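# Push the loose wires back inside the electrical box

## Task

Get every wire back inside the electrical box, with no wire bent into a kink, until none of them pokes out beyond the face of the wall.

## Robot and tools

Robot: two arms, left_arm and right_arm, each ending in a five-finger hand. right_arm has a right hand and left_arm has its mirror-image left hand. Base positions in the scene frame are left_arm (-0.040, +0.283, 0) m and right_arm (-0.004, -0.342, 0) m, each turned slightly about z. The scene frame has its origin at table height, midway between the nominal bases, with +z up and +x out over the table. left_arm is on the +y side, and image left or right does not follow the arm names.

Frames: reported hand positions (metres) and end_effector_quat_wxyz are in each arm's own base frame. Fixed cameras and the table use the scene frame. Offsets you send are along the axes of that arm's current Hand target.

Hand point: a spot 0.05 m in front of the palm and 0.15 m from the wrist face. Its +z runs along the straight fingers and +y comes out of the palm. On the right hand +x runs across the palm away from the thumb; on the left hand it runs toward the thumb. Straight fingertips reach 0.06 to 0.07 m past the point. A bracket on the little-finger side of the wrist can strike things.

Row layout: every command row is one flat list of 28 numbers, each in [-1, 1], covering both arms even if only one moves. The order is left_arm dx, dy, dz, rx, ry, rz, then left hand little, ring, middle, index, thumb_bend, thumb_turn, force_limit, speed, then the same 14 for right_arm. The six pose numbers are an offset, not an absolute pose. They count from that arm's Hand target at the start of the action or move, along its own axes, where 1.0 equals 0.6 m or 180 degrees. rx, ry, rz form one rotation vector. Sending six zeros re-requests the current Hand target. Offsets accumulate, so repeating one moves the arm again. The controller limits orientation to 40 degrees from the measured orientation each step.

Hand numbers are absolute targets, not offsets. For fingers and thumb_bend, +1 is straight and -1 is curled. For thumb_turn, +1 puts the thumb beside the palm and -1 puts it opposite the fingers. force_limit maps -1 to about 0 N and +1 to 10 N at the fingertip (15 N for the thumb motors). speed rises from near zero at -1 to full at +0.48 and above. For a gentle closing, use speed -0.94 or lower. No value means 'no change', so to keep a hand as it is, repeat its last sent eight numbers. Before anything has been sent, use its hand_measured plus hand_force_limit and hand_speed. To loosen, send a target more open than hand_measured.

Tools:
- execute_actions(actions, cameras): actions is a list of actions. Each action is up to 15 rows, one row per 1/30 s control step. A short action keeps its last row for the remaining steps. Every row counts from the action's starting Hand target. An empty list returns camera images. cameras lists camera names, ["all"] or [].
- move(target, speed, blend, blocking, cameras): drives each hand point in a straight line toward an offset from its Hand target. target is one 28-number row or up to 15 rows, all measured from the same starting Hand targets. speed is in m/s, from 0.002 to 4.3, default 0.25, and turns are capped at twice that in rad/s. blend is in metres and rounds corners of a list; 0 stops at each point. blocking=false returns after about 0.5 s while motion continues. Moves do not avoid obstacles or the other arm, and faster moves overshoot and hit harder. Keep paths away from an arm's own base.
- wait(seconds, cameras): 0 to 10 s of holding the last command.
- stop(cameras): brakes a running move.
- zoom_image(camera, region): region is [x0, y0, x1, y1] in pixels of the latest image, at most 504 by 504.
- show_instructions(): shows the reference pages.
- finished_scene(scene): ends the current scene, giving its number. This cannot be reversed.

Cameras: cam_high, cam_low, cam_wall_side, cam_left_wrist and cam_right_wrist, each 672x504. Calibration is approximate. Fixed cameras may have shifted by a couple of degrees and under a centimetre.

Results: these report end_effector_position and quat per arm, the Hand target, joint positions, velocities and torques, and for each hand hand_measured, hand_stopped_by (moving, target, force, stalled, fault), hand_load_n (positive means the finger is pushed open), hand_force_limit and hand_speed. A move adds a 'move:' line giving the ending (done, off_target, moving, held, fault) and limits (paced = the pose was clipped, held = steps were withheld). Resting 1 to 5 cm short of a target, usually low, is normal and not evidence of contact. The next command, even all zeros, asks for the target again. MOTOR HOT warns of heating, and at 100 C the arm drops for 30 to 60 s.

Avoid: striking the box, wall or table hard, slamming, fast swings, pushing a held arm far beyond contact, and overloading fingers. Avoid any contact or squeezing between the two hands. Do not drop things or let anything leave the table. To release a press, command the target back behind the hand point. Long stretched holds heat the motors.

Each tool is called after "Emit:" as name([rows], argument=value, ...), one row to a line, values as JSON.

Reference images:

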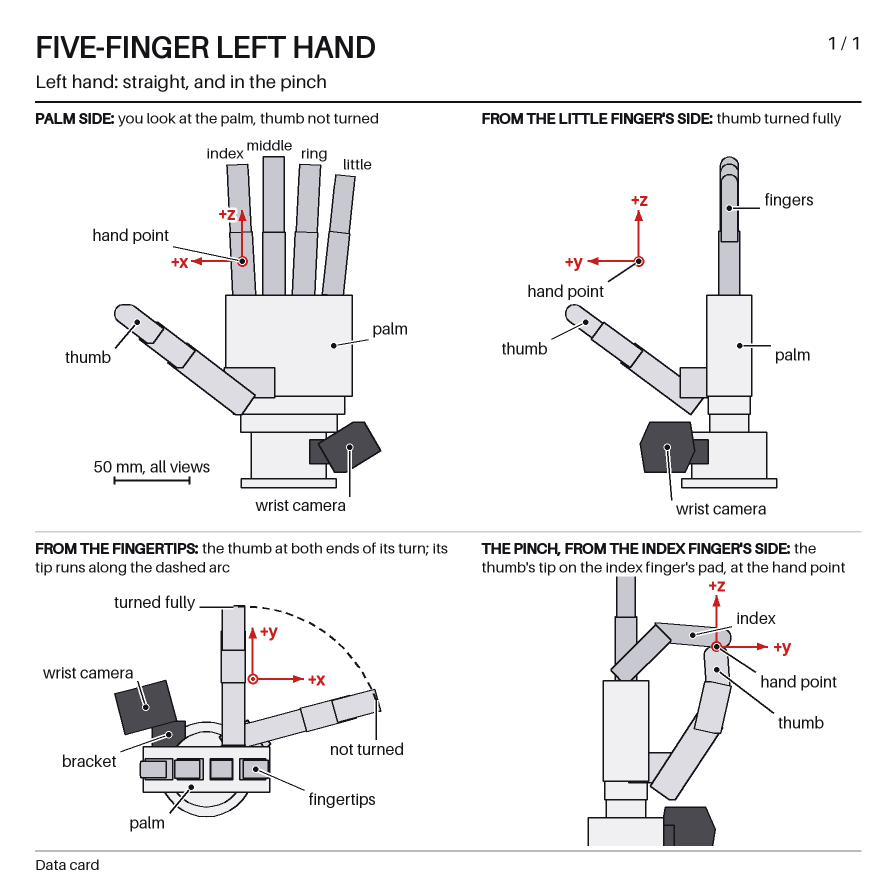

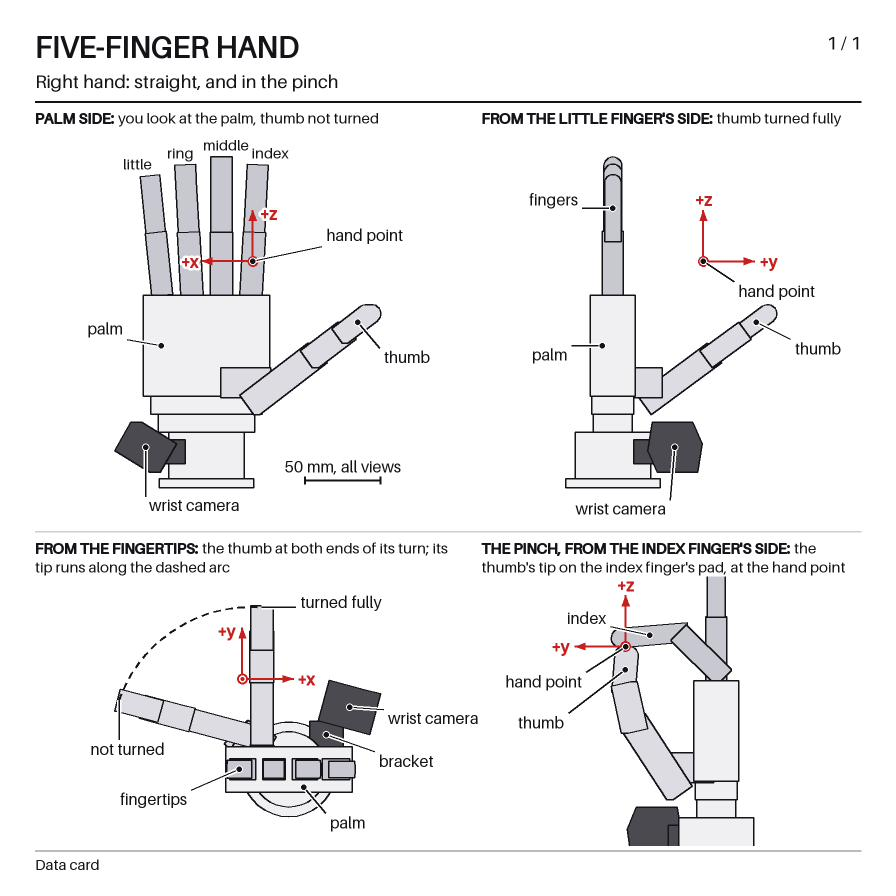

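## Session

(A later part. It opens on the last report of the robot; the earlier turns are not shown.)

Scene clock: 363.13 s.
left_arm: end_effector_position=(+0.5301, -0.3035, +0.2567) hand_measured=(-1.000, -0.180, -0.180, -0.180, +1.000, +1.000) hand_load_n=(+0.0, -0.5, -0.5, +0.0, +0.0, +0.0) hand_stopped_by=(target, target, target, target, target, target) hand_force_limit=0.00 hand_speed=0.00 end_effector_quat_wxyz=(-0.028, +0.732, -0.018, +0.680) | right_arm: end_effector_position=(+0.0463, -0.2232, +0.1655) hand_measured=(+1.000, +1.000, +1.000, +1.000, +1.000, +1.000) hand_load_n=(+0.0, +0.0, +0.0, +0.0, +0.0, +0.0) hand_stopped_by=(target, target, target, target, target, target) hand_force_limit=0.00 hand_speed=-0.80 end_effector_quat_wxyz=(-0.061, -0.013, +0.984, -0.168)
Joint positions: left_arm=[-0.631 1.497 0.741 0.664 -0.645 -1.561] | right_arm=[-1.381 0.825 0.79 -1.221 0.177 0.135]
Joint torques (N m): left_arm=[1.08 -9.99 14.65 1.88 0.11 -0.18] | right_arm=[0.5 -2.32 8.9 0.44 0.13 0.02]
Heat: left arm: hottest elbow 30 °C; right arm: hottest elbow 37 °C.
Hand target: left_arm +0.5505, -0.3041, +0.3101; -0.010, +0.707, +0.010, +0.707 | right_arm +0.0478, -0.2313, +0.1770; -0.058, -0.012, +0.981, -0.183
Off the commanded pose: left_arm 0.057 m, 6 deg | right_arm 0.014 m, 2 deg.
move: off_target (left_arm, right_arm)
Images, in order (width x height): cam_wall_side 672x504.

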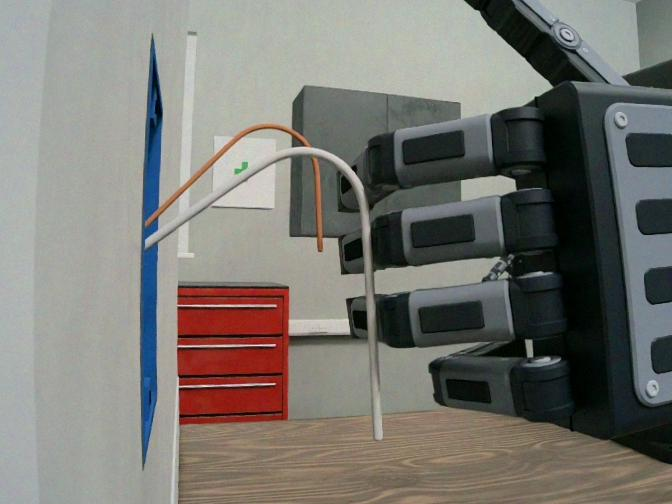

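Emit:
move([
  [-0.08,-0.0042,-0.1508,0,0,0,-1,-0.18,-0.18,-0.18,1,1,0,0.0,0,0,0,0,0,0,1,1,1,1,1,1,0,-0.8],
  [-0.08,-0.0042,-0.1508,0,0,0,1,1,1,1,1,1,0,0.2,0,0,0,0,0,0,1,1,1,1,1,1,0,-0.8],
  [-0.1833,-0.0094,-0.0973,0,0,0,1,1,1,1,1,1,0,0.2,0,0,0,0,0,0,1,1,1,1,1,1,0,-0.8],
], speed=0.12, cameras=["cam_wall_side","cam_high","cam_left_wrist"])

Emit:
zoom_image(camera="cam_left_wrist", region=[230, 150, 450, 350])

Scene clock: 386.87 s.
left_arm: end_effector_position=(+0.4863, -0.2998, +0.1919) hand_measured=(+1.000, +1.000, +1.000, +1.000, +1.000, +1.000) hand_load_n=(+0.0, +0.0, +0.0, +0.0, +0.0, +0.0) hand_stopped_by=(target, target, target, target, target, target) hand_force_limit=0.00 hand_speed=0.20 end_effector_quat_wxyz=(-0.018, +0.714, +0.000, +0.700) | right_arm: end_effector_position=(+0.0463, -0.2232, +0.1655) hand_measured=(+1.000, +1.000, +1.000, +1.000, +1.000, +1.000) hand_load_n=(+0.0, +0.0, +0.0, +0.0, +0.0, +0.0) hand_stopped_by=(target, target, target, target, target, target) hand_force_limit=0.00 hand_speed=-0.80 end_effector_quat_wxyz=(-0.061, -0.013, +0.984, -0.168)
Joint positions: left_arm=[-0.698 1.65 0.586 1.037 -0.724 -1.564] | right_arm=[-1.381 0.825 0.79 -1.221 0.177 0.135]
Joint torques (N m): left_arm=[0.09 -7.77 7.42 2.58 0.17 -0.14] | right_arm=[0.5 -2.32 8.94 0.44 0.13 0.03]
Heat: left arm: hottest elbow 33 °C; right arm: hottest elbow 37 °C.
Hand target: left_arm +0.4920, -0.3002, +0.2002; -0.010, +0.707, +0.010, +0.707 | right_arm +0.0478, -0.2313, +0.1770; -0.058, -0.012, +0.981, -0.183
Off the commanded pose: left_arm 0.010 m, 2 deg | right_arm 0.014 m, 2 deg.
move: off_target (right_arm); target 2's new numbers were sent with left_arm's hand 0.017 m and 3 deg from that target
camera_calibration:
cam_left_wrist: T_world_to_cam=[[-0.046795, 0.964561, 0.259678, 0.254313], [-0.42492, -0.254491, 0.868721, -0.0252127], [0.90402, -0.0696908, 0.42177, -0.424114], [0, 0, 0, 1]] pos_world=[0.384595, -0.281274, 0.134742]
Images, in order (width x height): cam_high 672x504, cam_wall_side 672x504, cam_left_wrist 672x504.

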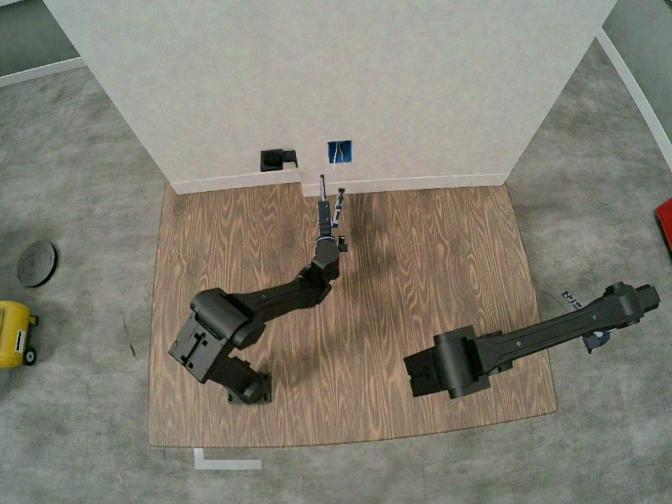

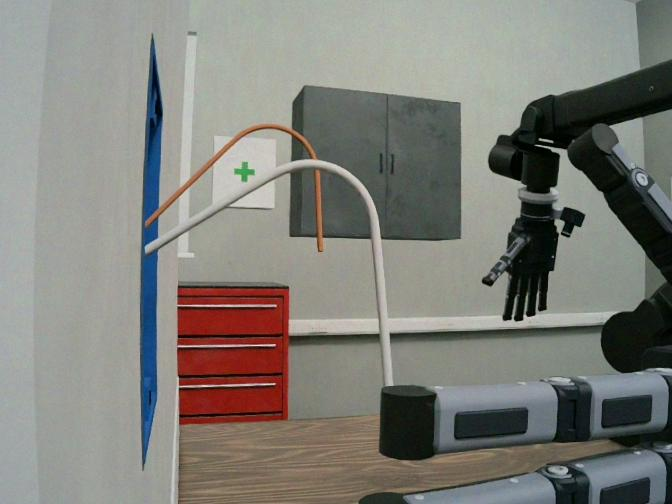

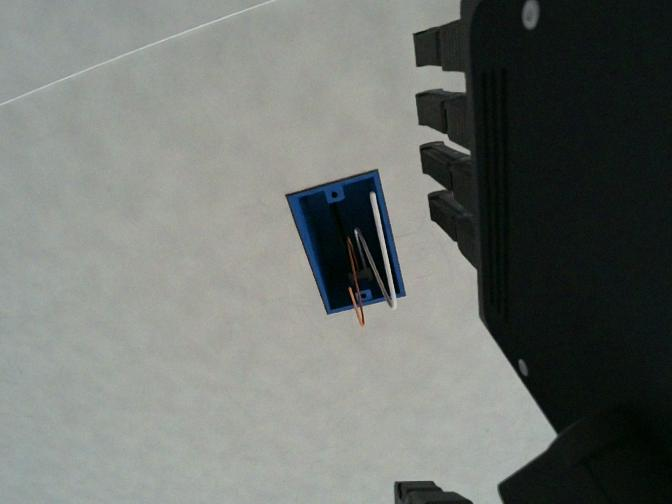

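Scaled by 2.291 from the camera's 672x504 image, which has a finer 960x720 frame.

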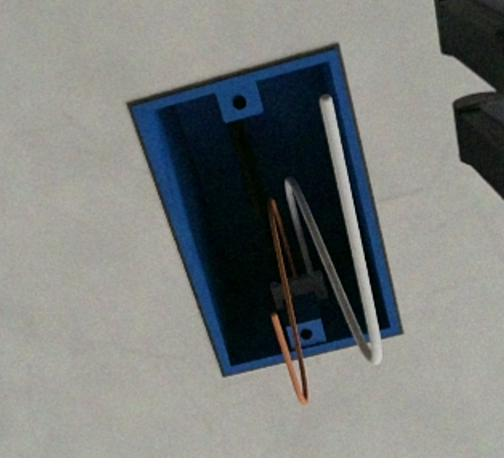

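Emit:
move([
  [0,-0.0019,-0.0667,0,0,0,1,1,1,1,1,1,0,0.2,0,0,0,0,0,0,1,1,1,1,1,1,0,-0.8],
  [0.1383,0.0132,-0.0667,0,0,0,-1,-1,-0.18,-0.18,1,1,0,0.2,0,0,0,0,0,0,1,1,1,1,1,1,0,-0.8],
  [0.1383,0.0163,0.045,0,0,0,-1,-1,-0.18,-0.18,1,1,0,0.2,0,0,0,0,0,0,1,1,1,1,1,1,0,-0.8],
], speed=0.12, cameras=["cam_wall_side","cam_high"])

Emit:
zoom_image(camera="cam_high", region=[300, 130, 380, 240])

Scene clock: 418.43 s.
left_arm: end_effector_position=(+0.5059, -0.3024, +0.2644) hand_measured=(-1.000, -1.000, -0.180, -0.180, +1.000, +1.000) hand_load_n=(+0.0, +0.0, +0.0, +0.0, +0.0, +0.0) hand_stopped_by=(target, target, target, target, target, target) hand_force_limit=0.00 hand_speed=0.20 end_effector_quat_wxyz=(-0.019, +0.715, +0.000, +0.698) | right_arm: end_effector_position=(+0.0463, -0.2232, +0.1655) hand_measured=(+1.000, +1.000, +1.000, +1.000, +1.000, +1.000) hand_load_n=(+0.0, +0.0, +0.0, +0.0, +0.0, +0.0) hand_stopped_by=(target, target, target, target, target, target) hand_force_limit=0.00 hand_speed=-0.80 end_effector_quat_wxyz=(-0.061, -0.013, +0.984, -0.168)
Joint positions: left_arm=[-0.672 1.474 0.683 0.76 -0.698 -1.564] | right_arm=[-1.381 0.825 0.79 -1.221 0.177 0.135]
Joint torques (N m): left_arm=[-0.09 -7 12.38 1.62 0.17 -0.16] | right_arm=[0.56 -2.26 8.88 0.43 0.13 0.03]
Heat: left arm: hottest elbow 30 °C; right arm: hottest elbow 37 °C.
Hand target: left_arm +0.5193, -0.3092, +0.2831; -0.010, +0.707, +0.010, +0.707 | right_arm +0.0478, -0.2313, +0.1770; -0.058, -0.012, +0.981, -0.183
Off the commanded pose: left_arm 0.024 m, 2 deg | right_arm 0.014 m, 2 deg.
move: off_target (left_arm, right_arm); target 2's new numbers were sent with left_arm's hand 0.030 m and 3 deg from that target
Images, in order (width x height): cam_high 672x504, cam_wall_side 672x504.

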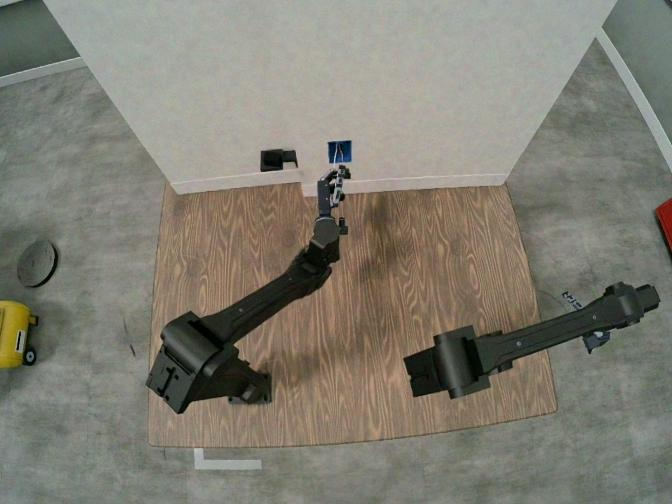

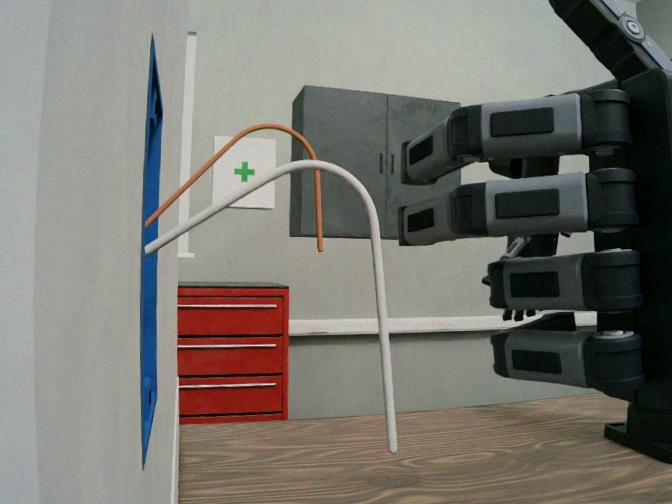

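Scaled by 4.582 from the camera's 672x504 image, which has a finer 960x720 frame.

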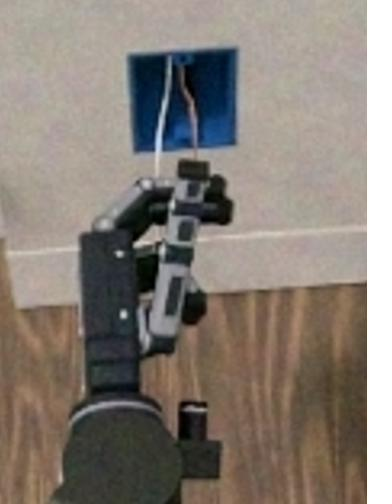

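Emit:
move([
  [-0.012,0.0008,0.01,0,0,0,-1,-1,-0.18,-0.18,1,1,0,0.2,0,0,0,0,0,0,1,1,1,1,1,1,0,-0.8],
  [-0.012,0.002,0.07,0,0,0,-1,-1,-0.18,-0.18,1,1,0,0.2,0,0,0,0,0,0,1,1,1,1,1,1,0,-0.8],
], speed=0.06, cameras=["cam_wall_side","cam_high"])

Emit:
zoom_image(camera="cam_high", region=[300, 130, 380, 240])

Scene clock: 425.57 s.
left_arm: end_effector_position=(+0.5368, -0.3062, +0.2408) hand_measured=(-1.000, -1.000, -0.180, -0.180, +1.000, +1.000) hand_load_n=(+0.0, +0.0, -1.0, +0.0, +0.0, +0.0) hand_stopped_by=(target, target, target, target, target, target) hand_force_limit=0.00 hand_speed=0.20 end_effector_quat_wxyz=(-0.021, +0.726, -0.012, +0.688) | right_arm: end_effector_position=(+0.0463, -0.2232, +0.1655) hand_measured=(+1.000, +1.000, +1.000, +1.000, +1.000, +1.000) hand_load_n=(+0.0, +0.0, +0.0, +0.0, +0.0, -0.5) hand_stopped_by=(target, target, target, target, target, target) hand_force_limit=0.00 hand_speed=-0.80 end_effector_quat_wxyz=(-0.061, -0.013, +0.984, -0.168)
Joint positions: left_arm=[-0.627 1.567 0.74 0.76 -0.64 -1.564] | right_arm=[-1.381 0.825 0.79 -1.221 0.177 0.135]
Joint torques (N m): left_arm=[1.14 -8.47 14.19 1.99 0.13 -0.15] | right_arm=[0.56 -2.37 8.88 0.47 0.13 0.02]
Heat: left arm: hottest elbow 30 °C; right arm: hottest elbow 38 °C.
Hand target: left_arm +0.5612, -0.3092, +0.2759; -0.010, +0.707, +0.010, +0.707 | right_arm +0.0478, -0.2313, +0.1770; -0.058, -0.012, +0.981, -0.183
Off the commanded pose: left_arm 0.043 m, 4 deg | right_arm 0.014 m, 2 deg.
move: off_target (left_arm, right_arm)
Images, in order (width x height): cam_high 672x504, cam_wall_side 672x504.

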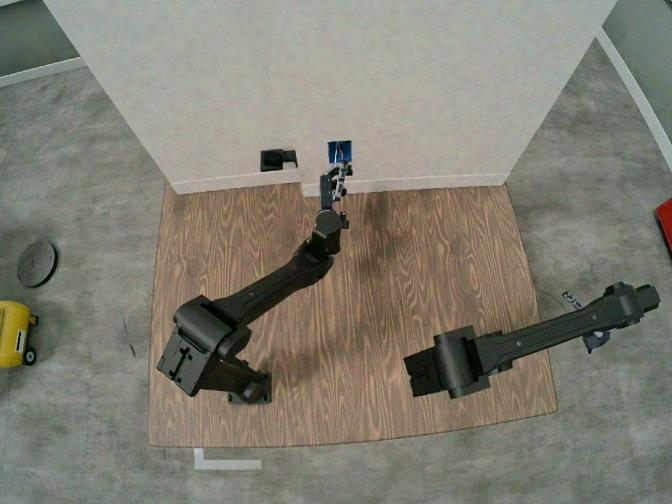

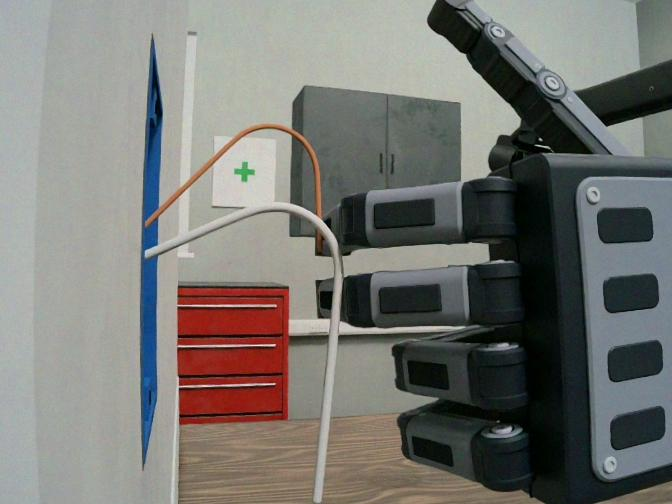

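Scaled by 4.582 from the camera's 672x504 image, which has a finer 960x720 frame.

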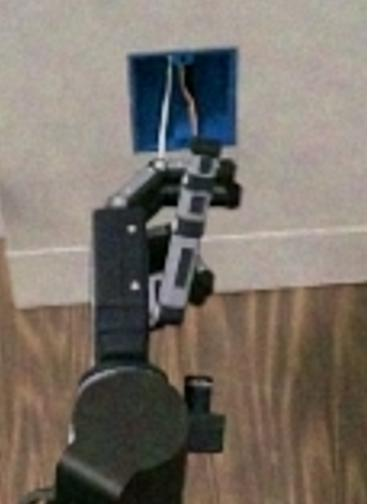

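Emit:
move([
  [-0.0233,-0.0047,-0.1687,0,0,0,-1,-1,-0.18,-0.18,1,1,0,0.2,0,0,0,0,0,0,1,1,1,1,1,1,0,-0.8],
  [-0.0233,-0.0047,-0.1687,0,0,0,-1,-1,-1,1,1,1,0,0.2,0,0,0,0,0,0,1,1,1,1,1,1,0,-0.8],
  [-0.0683,-0.1553,-0.2312,-0.2589,0,0,-1,-1,-1,1,1,1,0,0.2,0,0,0,0,0,0,1,1,1,1,1,1,0,-0.8],
  [-0.0883,-0.1553,-0.1728,-0.2589,0,0,-1,-1,-1,1,1,1,0,0.2,0,0,0,0,0,0,1,1,1,1,1,1,0,-0.8],
], speed=0.15, cameras=["cam_wall_side","cam_high"])

Emit:
zoom_image(camera="cam_high", region=[300, 130, 380, 240])

Scene clock: 449.63 s.
left_arm: end_effector_position=(+0.4410, -0.2200, +0.2070) hand_measured=(-1.000, -1.000, -1.000, +1.000, +1.000, +1.000) hand_load_n=(+0.0, +0.0, +0.0, +0.0, +0.0, +0.0) hand_stopped_by=(target, target, target, target, target, target) hand_force_limit=0.00 hand_speed=0.20 end_effector_quat_wxyz=(+0.274, +0.669, -0.268, +0.636) | right_arm: end_effector_position=(+0.0463, -0.2232, +0.1655) hand_measured=(+1.000, +1.000, +1.000, +1.000, +1.000, +1.000) hand_load_n=(+0.0, +0.0, +0.0, +0.0, +0.0, +0.0) hand_stopped_by=(target, target, target, target, target, target) hand_force_limit=0.00 hand_speed=-0.80 end_effector_quat_wxyz=(-0.061, -0.013, +0.984, -0.168)
Joint positions: left_arm=[-0.113 1.527 0.509 0.966 0.675 -1.564] | right_arm=[-1.381 0.825 0.79 -1.221 0.177 0.135]
Joint torques (N m): left_arm=[0.03 -6.3 9.96 2.67 0.23 -0.15] | right_arm=[0.56 -2.26 8.9 0.47 0.13 0.03]
Heat: left arm: hottest elbow 30 °C; right arm: hottest elbow 38 °C.
Hand target: left_arm +0.4549, -0.2190, +0.2231; +0.270, +0.653, -0.271, +0.653 | right_arm +0.0478, -0.2313, +0.1770; -0.058, -0.012, +0.981, -0.183
Off the commanded pose: left_arm 0.021 m, 3 deg | right_arm 0.014 m, 2 deg.
move: off_target (left_arm, right_arm); target 2's new numbers were sent with left_arm's hand 0.016 m and 2 deg from that target
Images, in order (width x height): cam_high 672x504, cam_wall_side 672x504.

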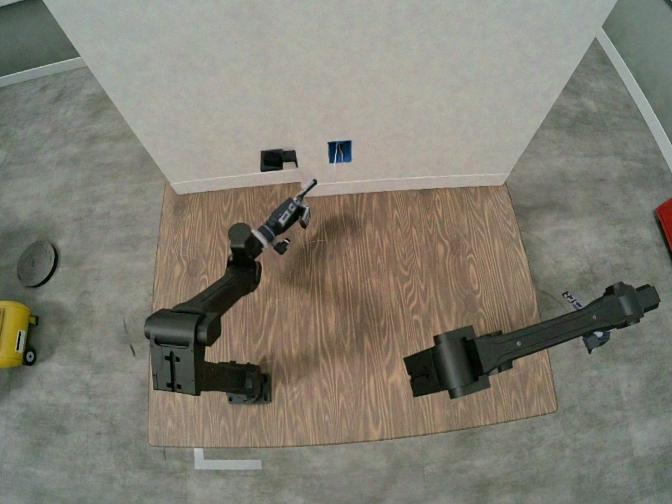

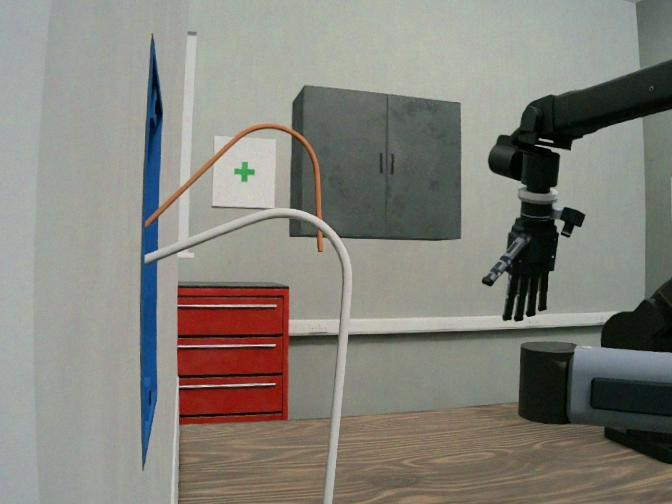

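Scaled by 4.582 from the camera's 672x504 image, which has a finer 960x720 frame.

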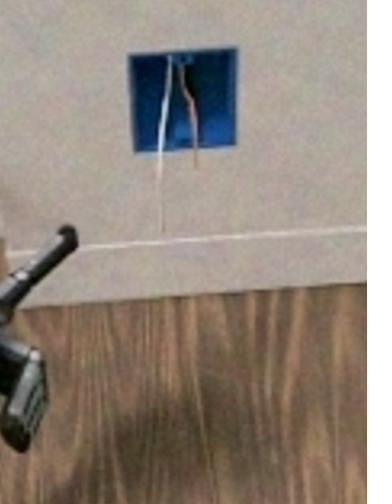

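Emit:
move([
  [0.005,-0.0083,0.1,0,0,0,-1,-1,-1,1,1,1,0,0.2,0,0,0,0,0,0,1,1,1,1,1,1,0,-0.8],
], speed=0.12, cameras=["cam_wall_side","cam_high"])

Emit:
zoom_image(camera="cam_high", region=[300, 130, 380, 240])

Scene clock: 454.40 s.
left_arm: end_effector_position=(+0.4874, -0.2523, +0.2148) hand_measured=(-1.000, -1.000, -1.000, +1.000, +1.000, +1.000) hand_load_n=(+0.0, +0.0, +0.0, +0.0, +0.0, +0.0) hand_stopped_by=(target, target, target, target, target, target) hand_force_limit=0.00 hand_speed=0.20 end_effector_quat_wxyz=(+0.269, +0.661, -0.270, +0.646) | right_arm: end_effector_position=(+0.0463, -0.2232, +0.1655) hand_measured=(+1.000, +1.000, +1.000, +1.000, +1.000, +1.000) hand_load_n=(+0.0, +0.0, +0.0, +0.0, +0.0, +0.0) hand_stopped_by=(target, target, target, target, target, target) hand_force_limit=0.00 hand_speed=-0.80 end_effector_quat_wxyz=(-0.061, -0.013, +0.984, -0.168)
Joint positions: left_arm=[-0.182 1.622 0.649 0.947 0.601 -1.564] | right_arm=[-1.381 0.825 0.79 -1.221 0.177 0.135]
Joint torques (N m): left_arm=[-1.14 -7.82 10.58 1.68 -0.14 -0.16] | right_arm=[0.5 -2.32 8.92 0.46 0.13 0.02]
Heat: left arm: hottest elbow 30 °C; right arm: hottest elbow 38 °C.
Hand target: left_arm +0.5009, -0.2578, +0.2260; +0.270, +0.653, -0.271, +0.653 | right_arm +0.0478, -0.2313, +0.1770; -0.058, -0.012, +0.981, -0.183
Off the commanded pose: left_arm 0.018 m, 1 deg | right_arm 0.014 m, 2 deg.
move: off_target (left_arm, right_arm)
Images, in order (width x height): cam_high 672x504, cam_wall_side 672x504.

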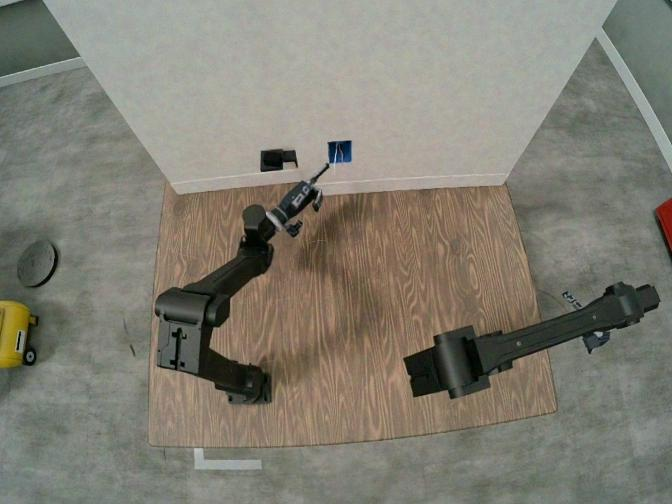

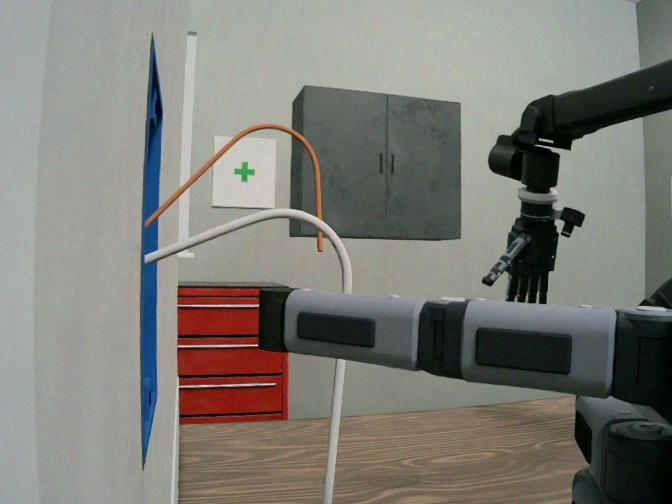

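Scaled by 4.582 from the camera's 672x504 image, which has a finer 960x720 frame.

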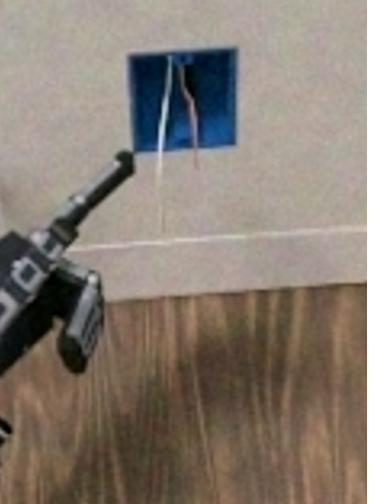

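Emit:
move([
  [0,0,0.05,0,0,0,-1,-1,-1,1,1,1,0,0.2,0,0,0,0,0,0,1,1,1,1,1,1,0,-0.8],
  [0.09,0,0.05,0,0,0,-1,-1,-1,1,1,1,0,0.2,0,0,0,0,0,0,1,1,1,1,1,1,0,-0.8],
], speed=0.08, cameras=["cam_wall_side","cam_high"])

Emit:
zoom_image(camera="cam_high", region=[300, 130, 380, 240])

Scene clock: 459.90 s.
left_arm: end_effector_position=(+0.5130, -0.2733, +0.2501) hand_measured=(-1.000, -1.000, -1.000, +1.000, +1.000, +1.000) hand_load_n=(+0.0, +0.0, +0.0, +0.0, +0.0, +0.0) hand_stopped_by=(target, target, target, target, target, target) hand_force_limit=0.00 hand_speed=0.20 end_effector_quat_wxyz=(+0.270, +0.672, -0.268, +0.635) | right_arm: end_effector_position=(+0.0463, -0.2232, +0.1655) hand_measured=(+1.000, +1.000, +1.000, +1.000, +1.000, +1.000) hand_load_n=(+0.0, +0.0, +0.0, +0.0, +0.0, +0.0) hand_stopped_by=(target, target, target, target, target, target) hand_force_limit=0.00 hand_speed=-0.80 end_effector_quat_wxyz=(-0.061, -0.013, +0.984, -0.168)
Joint positions: left_arm=[-0.22 1.572 0.758 0.758 0.561 -1.564] | right_arm=[-1.381 0.825 0.79 -1.221 0.177 0.135]
Joint torques (N m): left_arm=[-1.2 -10.29 11.92 1.63 -0.05 -0.16] | right_arm=[0.38 -2.32 8.91 0.46 0.13 0.03]
Heat: left arm: hottest elbow 30 °C; right arm: hottest elbow 38 °C.
Hand target: left_arm +0.5222, -0.2791, +0.2800; +0.270, +0.653, -0.271, +0.653 | right_arm +0.0478, -0.2313, +0.1770; -0.058, -0.012, +0.981, -0.183
Off the commanded pose: left_arm 0.032 m, 3 deg | right_arm 0.014 m, 2 deg.
move: off_target (left_arm, right_arm)
Images, in order (width x height): cam_high 672x504, cam_wall_side 672x504.

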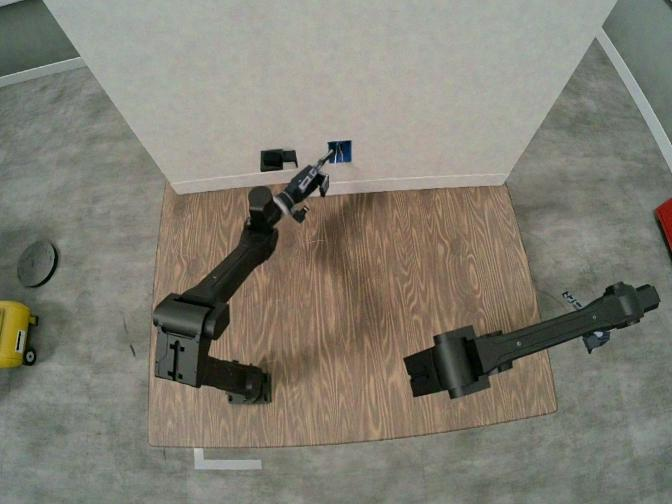

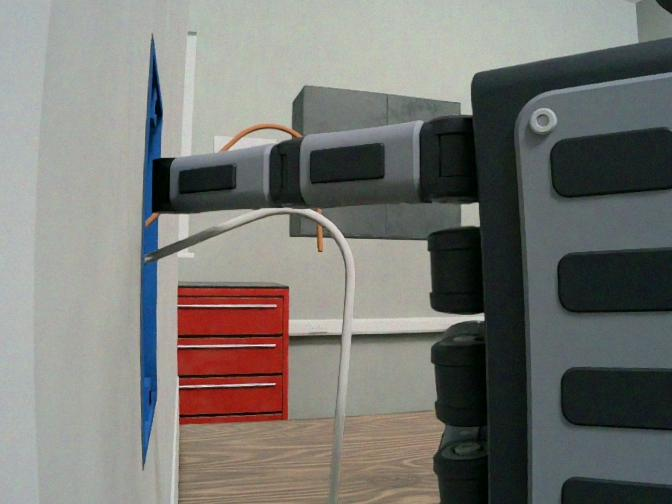

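Scaled by 4.582 from the camera's 672x504 image, which has a finer 960x720 frame.

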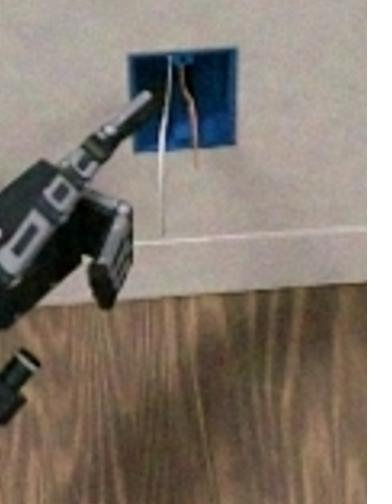

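Emit:
move([
  [-0.0967,0,0,0,0,0,-1,-1,-1,1,1,1,0,0.2,0,0,0,0,0,0,1,1,1,1,1,1,0,-0.8],
  [-0.0967,0.0165,0.0165,0,0,0,-1,-1,-1,1,1,1,0,0.2,0,0,0,0,0,0,1,1,1,1,1,1,0,-0.8],
], speed=0.1, cameras=["cam_wall_side","cam_high"])

Emit:
zoom_image(camera="cam_high", region=[300, 130, 380, 240])

Scene clock: 468.97 s.
left_arm: end_effector_position=(+0.5182, -0.2887, +0.2161) hand_measured=(-1.000, -1.000, -1.000, +1.000, +1.000, +1.000) hand_load_n=(+0.0, +0.0, +0.0, +0.0, +0.0, +0.0) hand_stopped_by=(target, target, target, target, target, target) hand_force_limit=0.00 hand_speed=0.20 end_effector_quat_wxyz=(+0.269, +0.662, -0.271, +0.646) | right_arm: end_effector_position=(+0.0463, -0.2232, +0.1655) hand_measured=(+1.000, +1.000, +1.000, +1.000, +1.000, +1.000) hand_load_n=(+0.0, +0.0, +0.0, +0.0, +0.0, +0.0) hand_stopped_by=(target, target, target, target, target, target) hand_force_limit=0.00 hand_speed=-0.80 end_effector_quat_wxyz=(-0.061, -0.013, +0.984, -0.168)
Joint positions: left_arm=[-0.251 1.691 0.758 0.908 0.532 -1.564] | right_arm=[-1.381 0.825 0.79 -1.221 0.177 0.135]
Joint torques (N m): left_arm=[-1.14 -9.17 8.46 2.67 -0.15 -0.16] | right_arm=[0.38 -2.32 8.94 0.43 0.13 0.03]
Heat: left arm: hottest elbow 30 °C; right arm: hottest elbow 38 °C.
Hand target: left_arm +0.5223, -0.2929, +0.2219; +0.270, +0.653, -0.271, +0.653 | right_arm +0.0478, -0.2313, +0.1770; -0.058, -0.012, +0.981, -0.183
Off the commanded pose: left_arm 0.008 m, 1 deg | right_arm 0.014 m, 2 deg.
move: off_target (right_arm)
Images, in order (width x height): cam_high 672x504, cam_wall_side 672x504.

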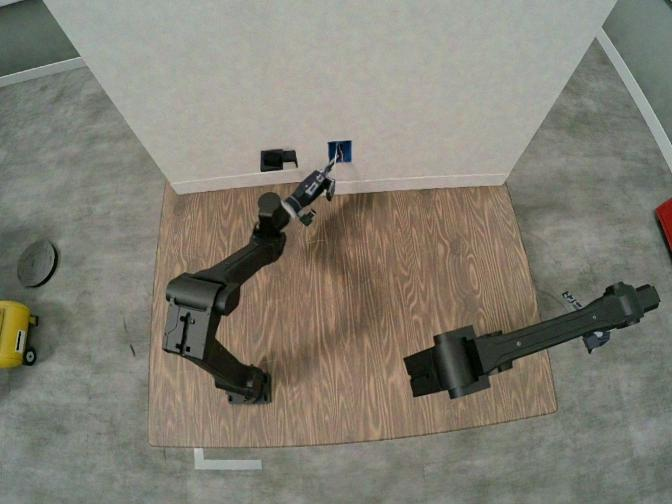

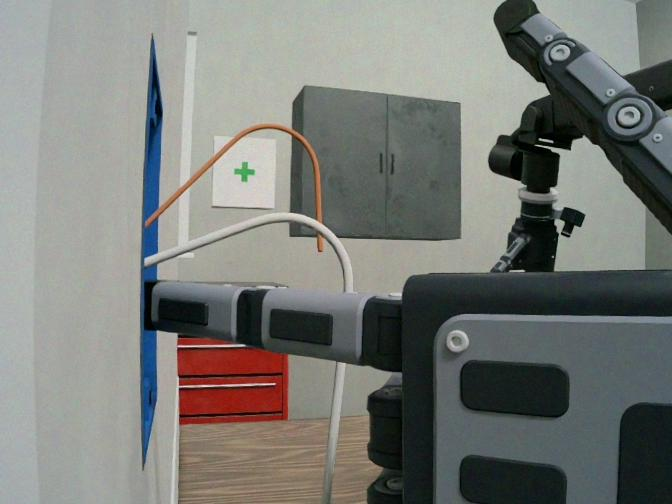

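Scaled by 4.582 from the camera's 672x504 image, which has a finer 960x720 frame.

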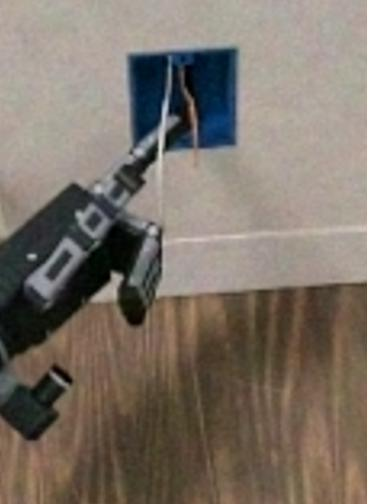

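Emit:
move([
  [0,0.0047,-0.0259,0,0,0,-1,-1,-1,1,1,1,0,0.2,0,0,0,0,0,0,1,1,1,1,1,1,0,-0.8],
  [0.07,0.0047,-0.0259,0,0,0,-1,-1,-1,1,1,1,0,0.2,0,0,0,0,0,0,1,1,1,1,1,1,0,-0.8],
], speed=0.08, cameras=["cam_wall_side","cam_high"])

Emit:
zoom_image(camera="cam_high", region=[300, 130, 380, 240])

Scene clock: 478.13 s.
left_arm: end_effector_position=(+0.5032, -0.2857, +0.2355) hand_measured=(-1.000, -1.000, -1.000, +1.000, +1.000, +1.000) hand_load_n=(+0.0, +0.0, +0.0, -0.5, +0.0, +0.0) hand_stopped_by=(target, target, target, target, target, target) hand_force_limit=0.00 hand_speed=0.20 end_effector_quat_wxyz=(+0.272, +0.671, -0.271, +0.635) | right_arm: end_effector_position=(+0.0463, -0.2232, +0.1655) hand_measured=(+1.000, +1.000, +1.000, +1.000, +1.000, +1.000) hand_load_n=(+0.0, +0.0, +0.0, +0.0, +0.0, +0.0) hand_stopped_by=(target, target, target, target, target, target) hand_force_limit=0.00 hand_speed=-0.80 end_effector_quat_wxyz=(-0.061, -0.013, +0.984, -0.168)
Joint positions: left_arm=[-0.251 1.596 0.731 0.81 0.538 -1.564] | right_arm=[-1.381 0.825 0.79 -1.221 0.177 0.135]
Joint torques (N m): left_arm=[-0.03 -11.4 10 1.68 0.14 -0.16] | right_arm=[0.5 -2.26 8.92 0.44 0.14 0.02]
Heat: left arm: hottest elbow 30 °C; right arm: hottest elbow 38 °C.
Hand target: left_arm +0.5092, -0.2839, +0.2639; +0.270, +0.654, -0.271, +0.653 | right_arm +0.0478, -0.2313, +0.1770; -0.058, -0.012, +0.981, -0.183
Off the commanded pose: left_arm 0.029 m, 3 deg | right_arm 0.014 m, 2 deg.
move: off_target (left_arm, right_arm)
Images, in order (width x height): cam_high 672x504, cam_wall_side 672x504.

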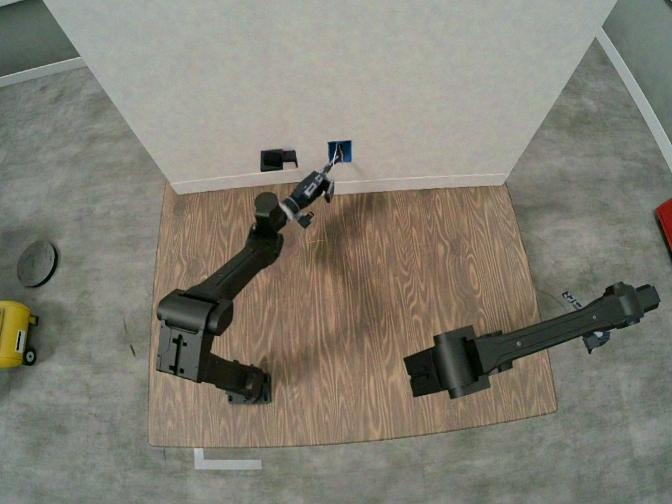

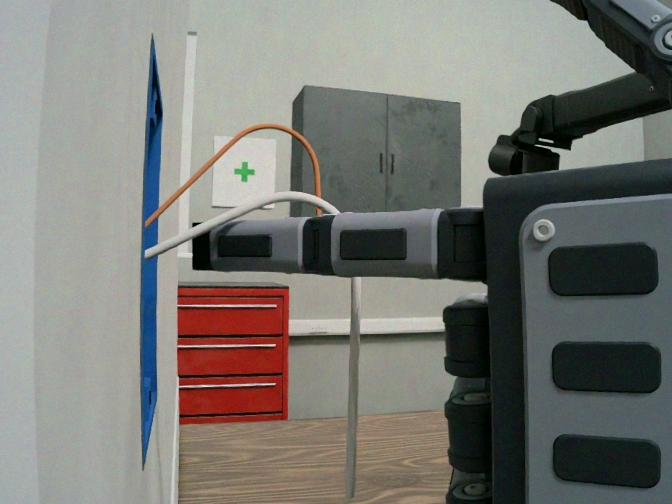

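Scaled by 4.582 from the camera's 672x504 image, which has a finer 960x720 frame.

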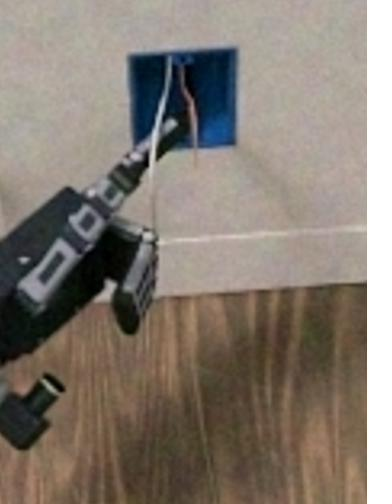

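Lifting works again. Continue up.

Emit:
move([
  [0.07,0,0,0,0,0,-1,-1,-1,1,1,1,0,0.2,0,0,0,0,0,0,1,1,1,1,1,1,0,-0.8],
], speed=0.08, cameras=["cam_wall_side","cam_high"])

Emit:
zoom_image(camera="cam_high", region=[300, 130, 380, 240])

Scene clock: 482.10 s.
left_arm: end_effector_position=(+0.4955, -0.2840, +0.2611) hand_measured=(-1.000, -1.000, -1.000, +1.000, +1.000, +1.000) hand_load_n=(+0.0, +0.0, +0.0, -0.5, +0.0, +0.0) hand_stopped_by=(target, target, target, target, target, target) hand_force_limit=0.00 hand_speed=0.20 end_effector_quat_wxyz=(+0.274, +0.681, -0.270, +0.623) | right_arm: end_effector_position=(+0.0463, -0.2232, +0.1655) hand_measured=(+1.000, +1.000, +1.000, +1.000, +1.000, +1.000) hand_load_n=(+0.0, +0.0, +0.0, +0.0, +0.0, +0.0) hand_stopped_by=(target, target, target, target, target, target) hand_force_limit=0.00 hand_speed=-0.80 end_effector_quat_wxyz=(-0.061, -0.013, +0.984, -0.168)
Joint positions: left_arm=[-0.251 1.5 0.737 0.676 0.54 -1.564] | right_arm=[-1.381 0.825 0.79 -1.221 0.177 0.135]
Joint torques (N m): left_arm=[0.03 -10.46 13.49 1.78 0.1 -0.16] | right_arm=[0.44 -2.26 8.91 0.44 0.14 0.03]
Heat: left arm: hottest elbow 31 °C; right arm: hottest elbow 38 °C.
Hand target: left_arm +0.5093, -0.2840, +0.3061; +0.270, +0.653, -0.271, +0.653 | right_arm +0.0478, -0.2313, +0.1770; -0.058, -0.012, +0.981, -0.183
Off the commanded pose: left_arm 0.047 m, 5 deg | right_arm 0.014 m, 2 deg.
move: off_target (left_arm, right_arm)
Images, in order (width x height): cam_high 672x504, cam_wall_side 672x504.

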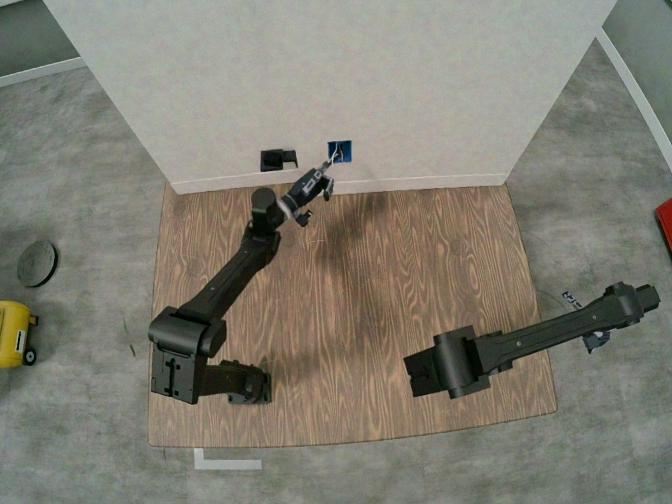

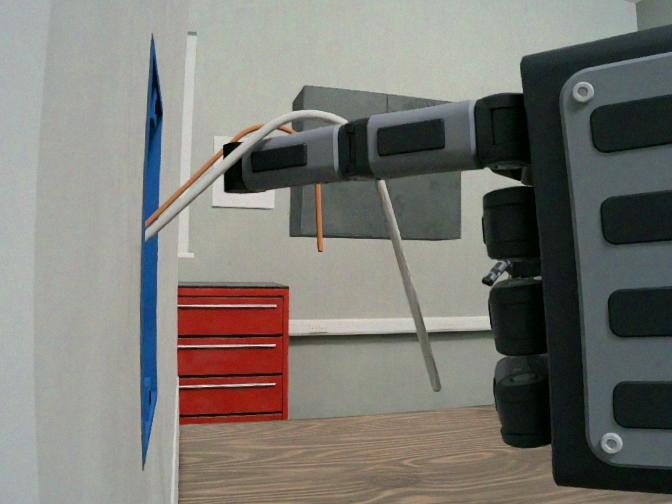

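Scaled by 4.582 from the camera's 672x504 image, which has a finer 960x720 frame.

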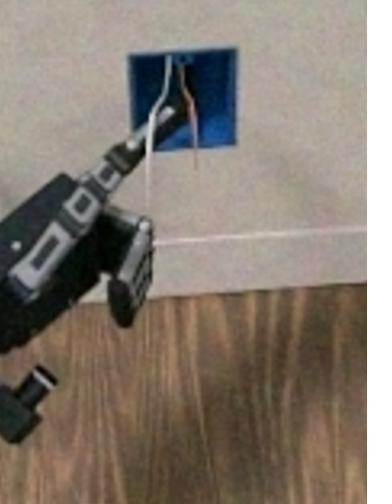

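Emit:
move([
  [0.035,0,0.005,0,0,0,-1,-1,-1,1,1,1,0,0.2,0,0,0,0,0,0,1,1,1,1,1,1,0,-0.8],
], speed=0.08, cameras=["cam_wall_side"])

Scene clock: 485.40 s.
left_arm: end_effector_position=(+0.4978, -0.2846, +0.2783) hand_measured=(-1.000, -1.000, -1.000, +1.000, +1.000, +1.000) hand_load_n=(+0.0, +0.0, +0.0, -1.0, +0.0, +0.0) hand_stopped_by=(target, target, target, target, target, target) hand_force_limit=0.00 hand_speed=0.20 end_effector_quat_wxyz=(+0.274, +0.683, -0.270, +0.621) | right_arm: end_effector_position=(+0.0463, -0.2232, +0.1655) hand_measured=(+1.000, +1.000, +1.000, +1.000, +1.000, +1.000) hand_load_n=(+0.0, +0.0, +0.0, +0.0, +0.0, -0.5) hand_stopped_by=(target, target, target, target, target, target) hand_force_limit=0.00 hand_speed=-0.80 end_effector_quat_wxyz=(-0.061, -0.013, +0.984, -0.168)
Joint positions: left_arm=[-0.251 1.466 0.763 0.61 0.54 -1.564] | right_arm=[-1.381 0.825 0.79 -1.221 0.177 0.135]
Joint torques (N m): left_arm=[-0.32 -10.34 14.26 1.85 -0.04 -0.16] | right_arm=[0.56 -2.37 8.92 0.44 0.13 0.03]
Heat: left arm: hottest elbow 31 °C; right arm: hottest elbow 38 °C.
Hand target: left_arm +0.5113, -0.2861, +0.3270; +0.270, +0.653, -0.271, +0.653 | right_arm +0.0478, -0.2313, +0.1770; -0.058, -0.012, +0.981, -0.183
Off the commanded pose: left_arm 0.051 m, 5 deg | right_arm 0.014 m, 2 deg.
move: off_target (left_arm, right_arm)
Images, in order (width x height): cam_wall_side 672x504.

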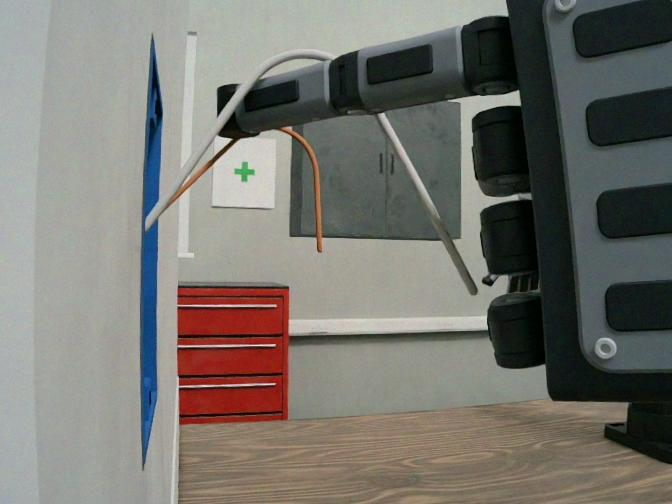

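Emit:
move([
  [-0.095,0,0,0,0,0,-1,-1,-1,1,1,1,0,0.2,0,0,0,0,0,0,1,1,1,1,1,1,0,-0.8],
  [-0.095,0,-0.2,0,0,0,-1,-1,-1,1,1,1,0,0.2,0,0,0,0,0,0,1,1,1,1,1,1,0,-0.8],
  [-0.095,0,-0.2,0,0,0,-1,-0.18,-0.18,-0.18,1,1,0,0.2,0,0,0,0,0,0,1,1,1,1,1,1,0,-0.8],
  [-0.0783,0.1228,-0.0688,0.2589,0,0,-1,-0.18,-0.18,-0.18,1,1,0,0.2,0,0,0,0,0,0,1,1,1,1,1,1,0,-0.8],
], speed=0.15, cameras=["cam_wall_side","cam_high","cam_left_wrist"])

Emit:
zoom_image(camera="cam_high", region=[300, 130, 380, 240])

Scene clock: 499.43 s.
left_arm: end_effector_position=(+0.4215, -0.2968, +0.2594) hand_measured=(-1.000, -0.180, -0.180, -0.180, +1.000, +1.000) hand_load_n=(+0.0, +0.0, -0.5, +0.0, +0.0, +0.0) hand_stopped_by=(target, target, target, target, target, target) hand_force_limit=0.00 hand_speed=0.20 end_effector_quat_wxyz=(-0.023, +0.716, -0.002, +0.698) | right_arm: end_effector_position=(+0.0463, -0.2232, +0.1655) hand_measured=(+1.000, +1.000, +1.000, +1.000, +1.000, +1.000) hand_load_n=(+0.0, +0.0, +0.0, +0.0, +0.0, +0.0) hand_stopped_by=(target, target, target, target, target, target) hand_force_limit=0.00 hand_speed=-0.80 end_effector_quat_wxyz=(-0.061, -0.013, +0.984, -0.168)
Joint positions: left_arm=[-0.82 1.314 0.508 0.768 -0.85 -1.564] | right_arm=[-1.381 0.825 0.79 -1.221 0.177 0.135]
Joint torques (N m): left_arm=[-1.14 -4.54 12.21 1.76 -0.22 -0.16] | right_arm=[0.5 -2.26 8.92 0.44 0.14 0.03]
Heat: left arm: hottest elbow 32 °C; right arm: hottest elbow 38 °C.
Hand target: left_arm +0.4301, -0.3091, +0.2799; -0.010, +0.707, +0.010, +0.707 | right_arm +0.0478, -0.2313, +0.1770; -0.058, -0.012, +0.981, -0.183
Off the commanded pose: left_arm 0.025 m, 2 deg | right_arm 0.014 m, 2 deg.
move: off_target (left_arm, right_arm)
camera_calibration:
cam_left_wrist: T_world_to_cam=[[-0.0498255, 0.961608, 0.269867, 0.228541], [-0.419507, -0.265361, 0.8681, -0.115979], [0.906384, -0.0699574, 0.416623, -0.393592], [0, 0, 0, 1]] pos_world=[0.319478, -0.278078, 0.202985]
Images, in order (width x height): cam_high 672x504, cam_wall_side 672x504, cam_left_wrist 672x504.

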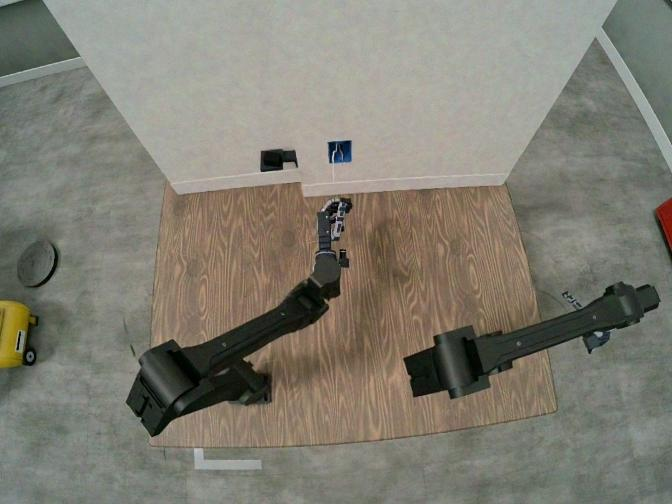

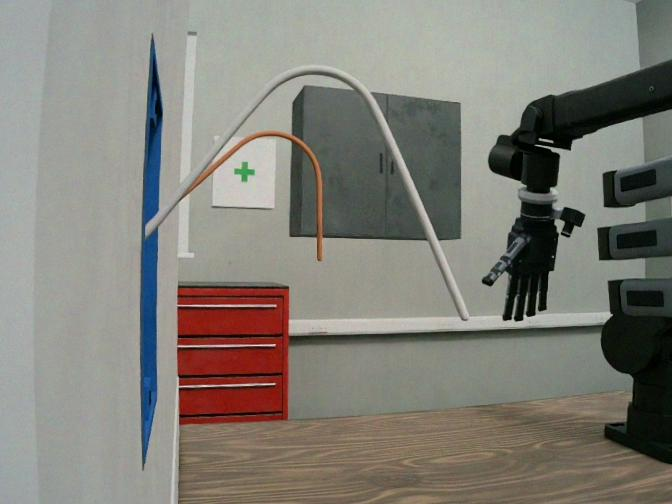

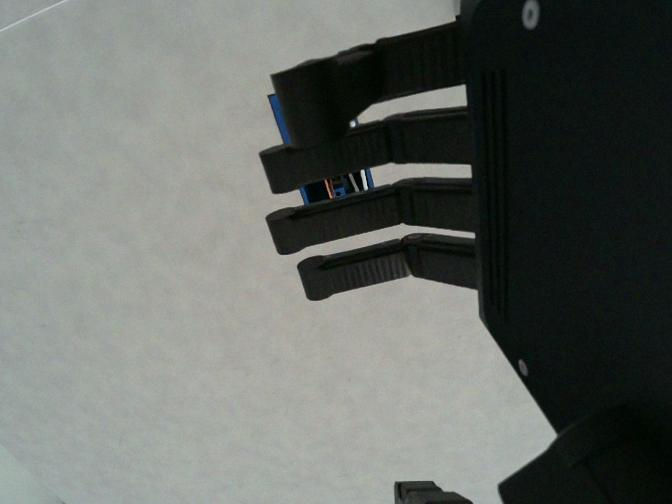

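Scaled by 4.582 from the camera's 672x504 image, which has a finer 960x720 frame.

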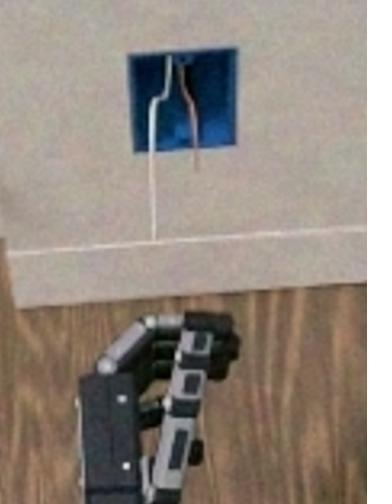

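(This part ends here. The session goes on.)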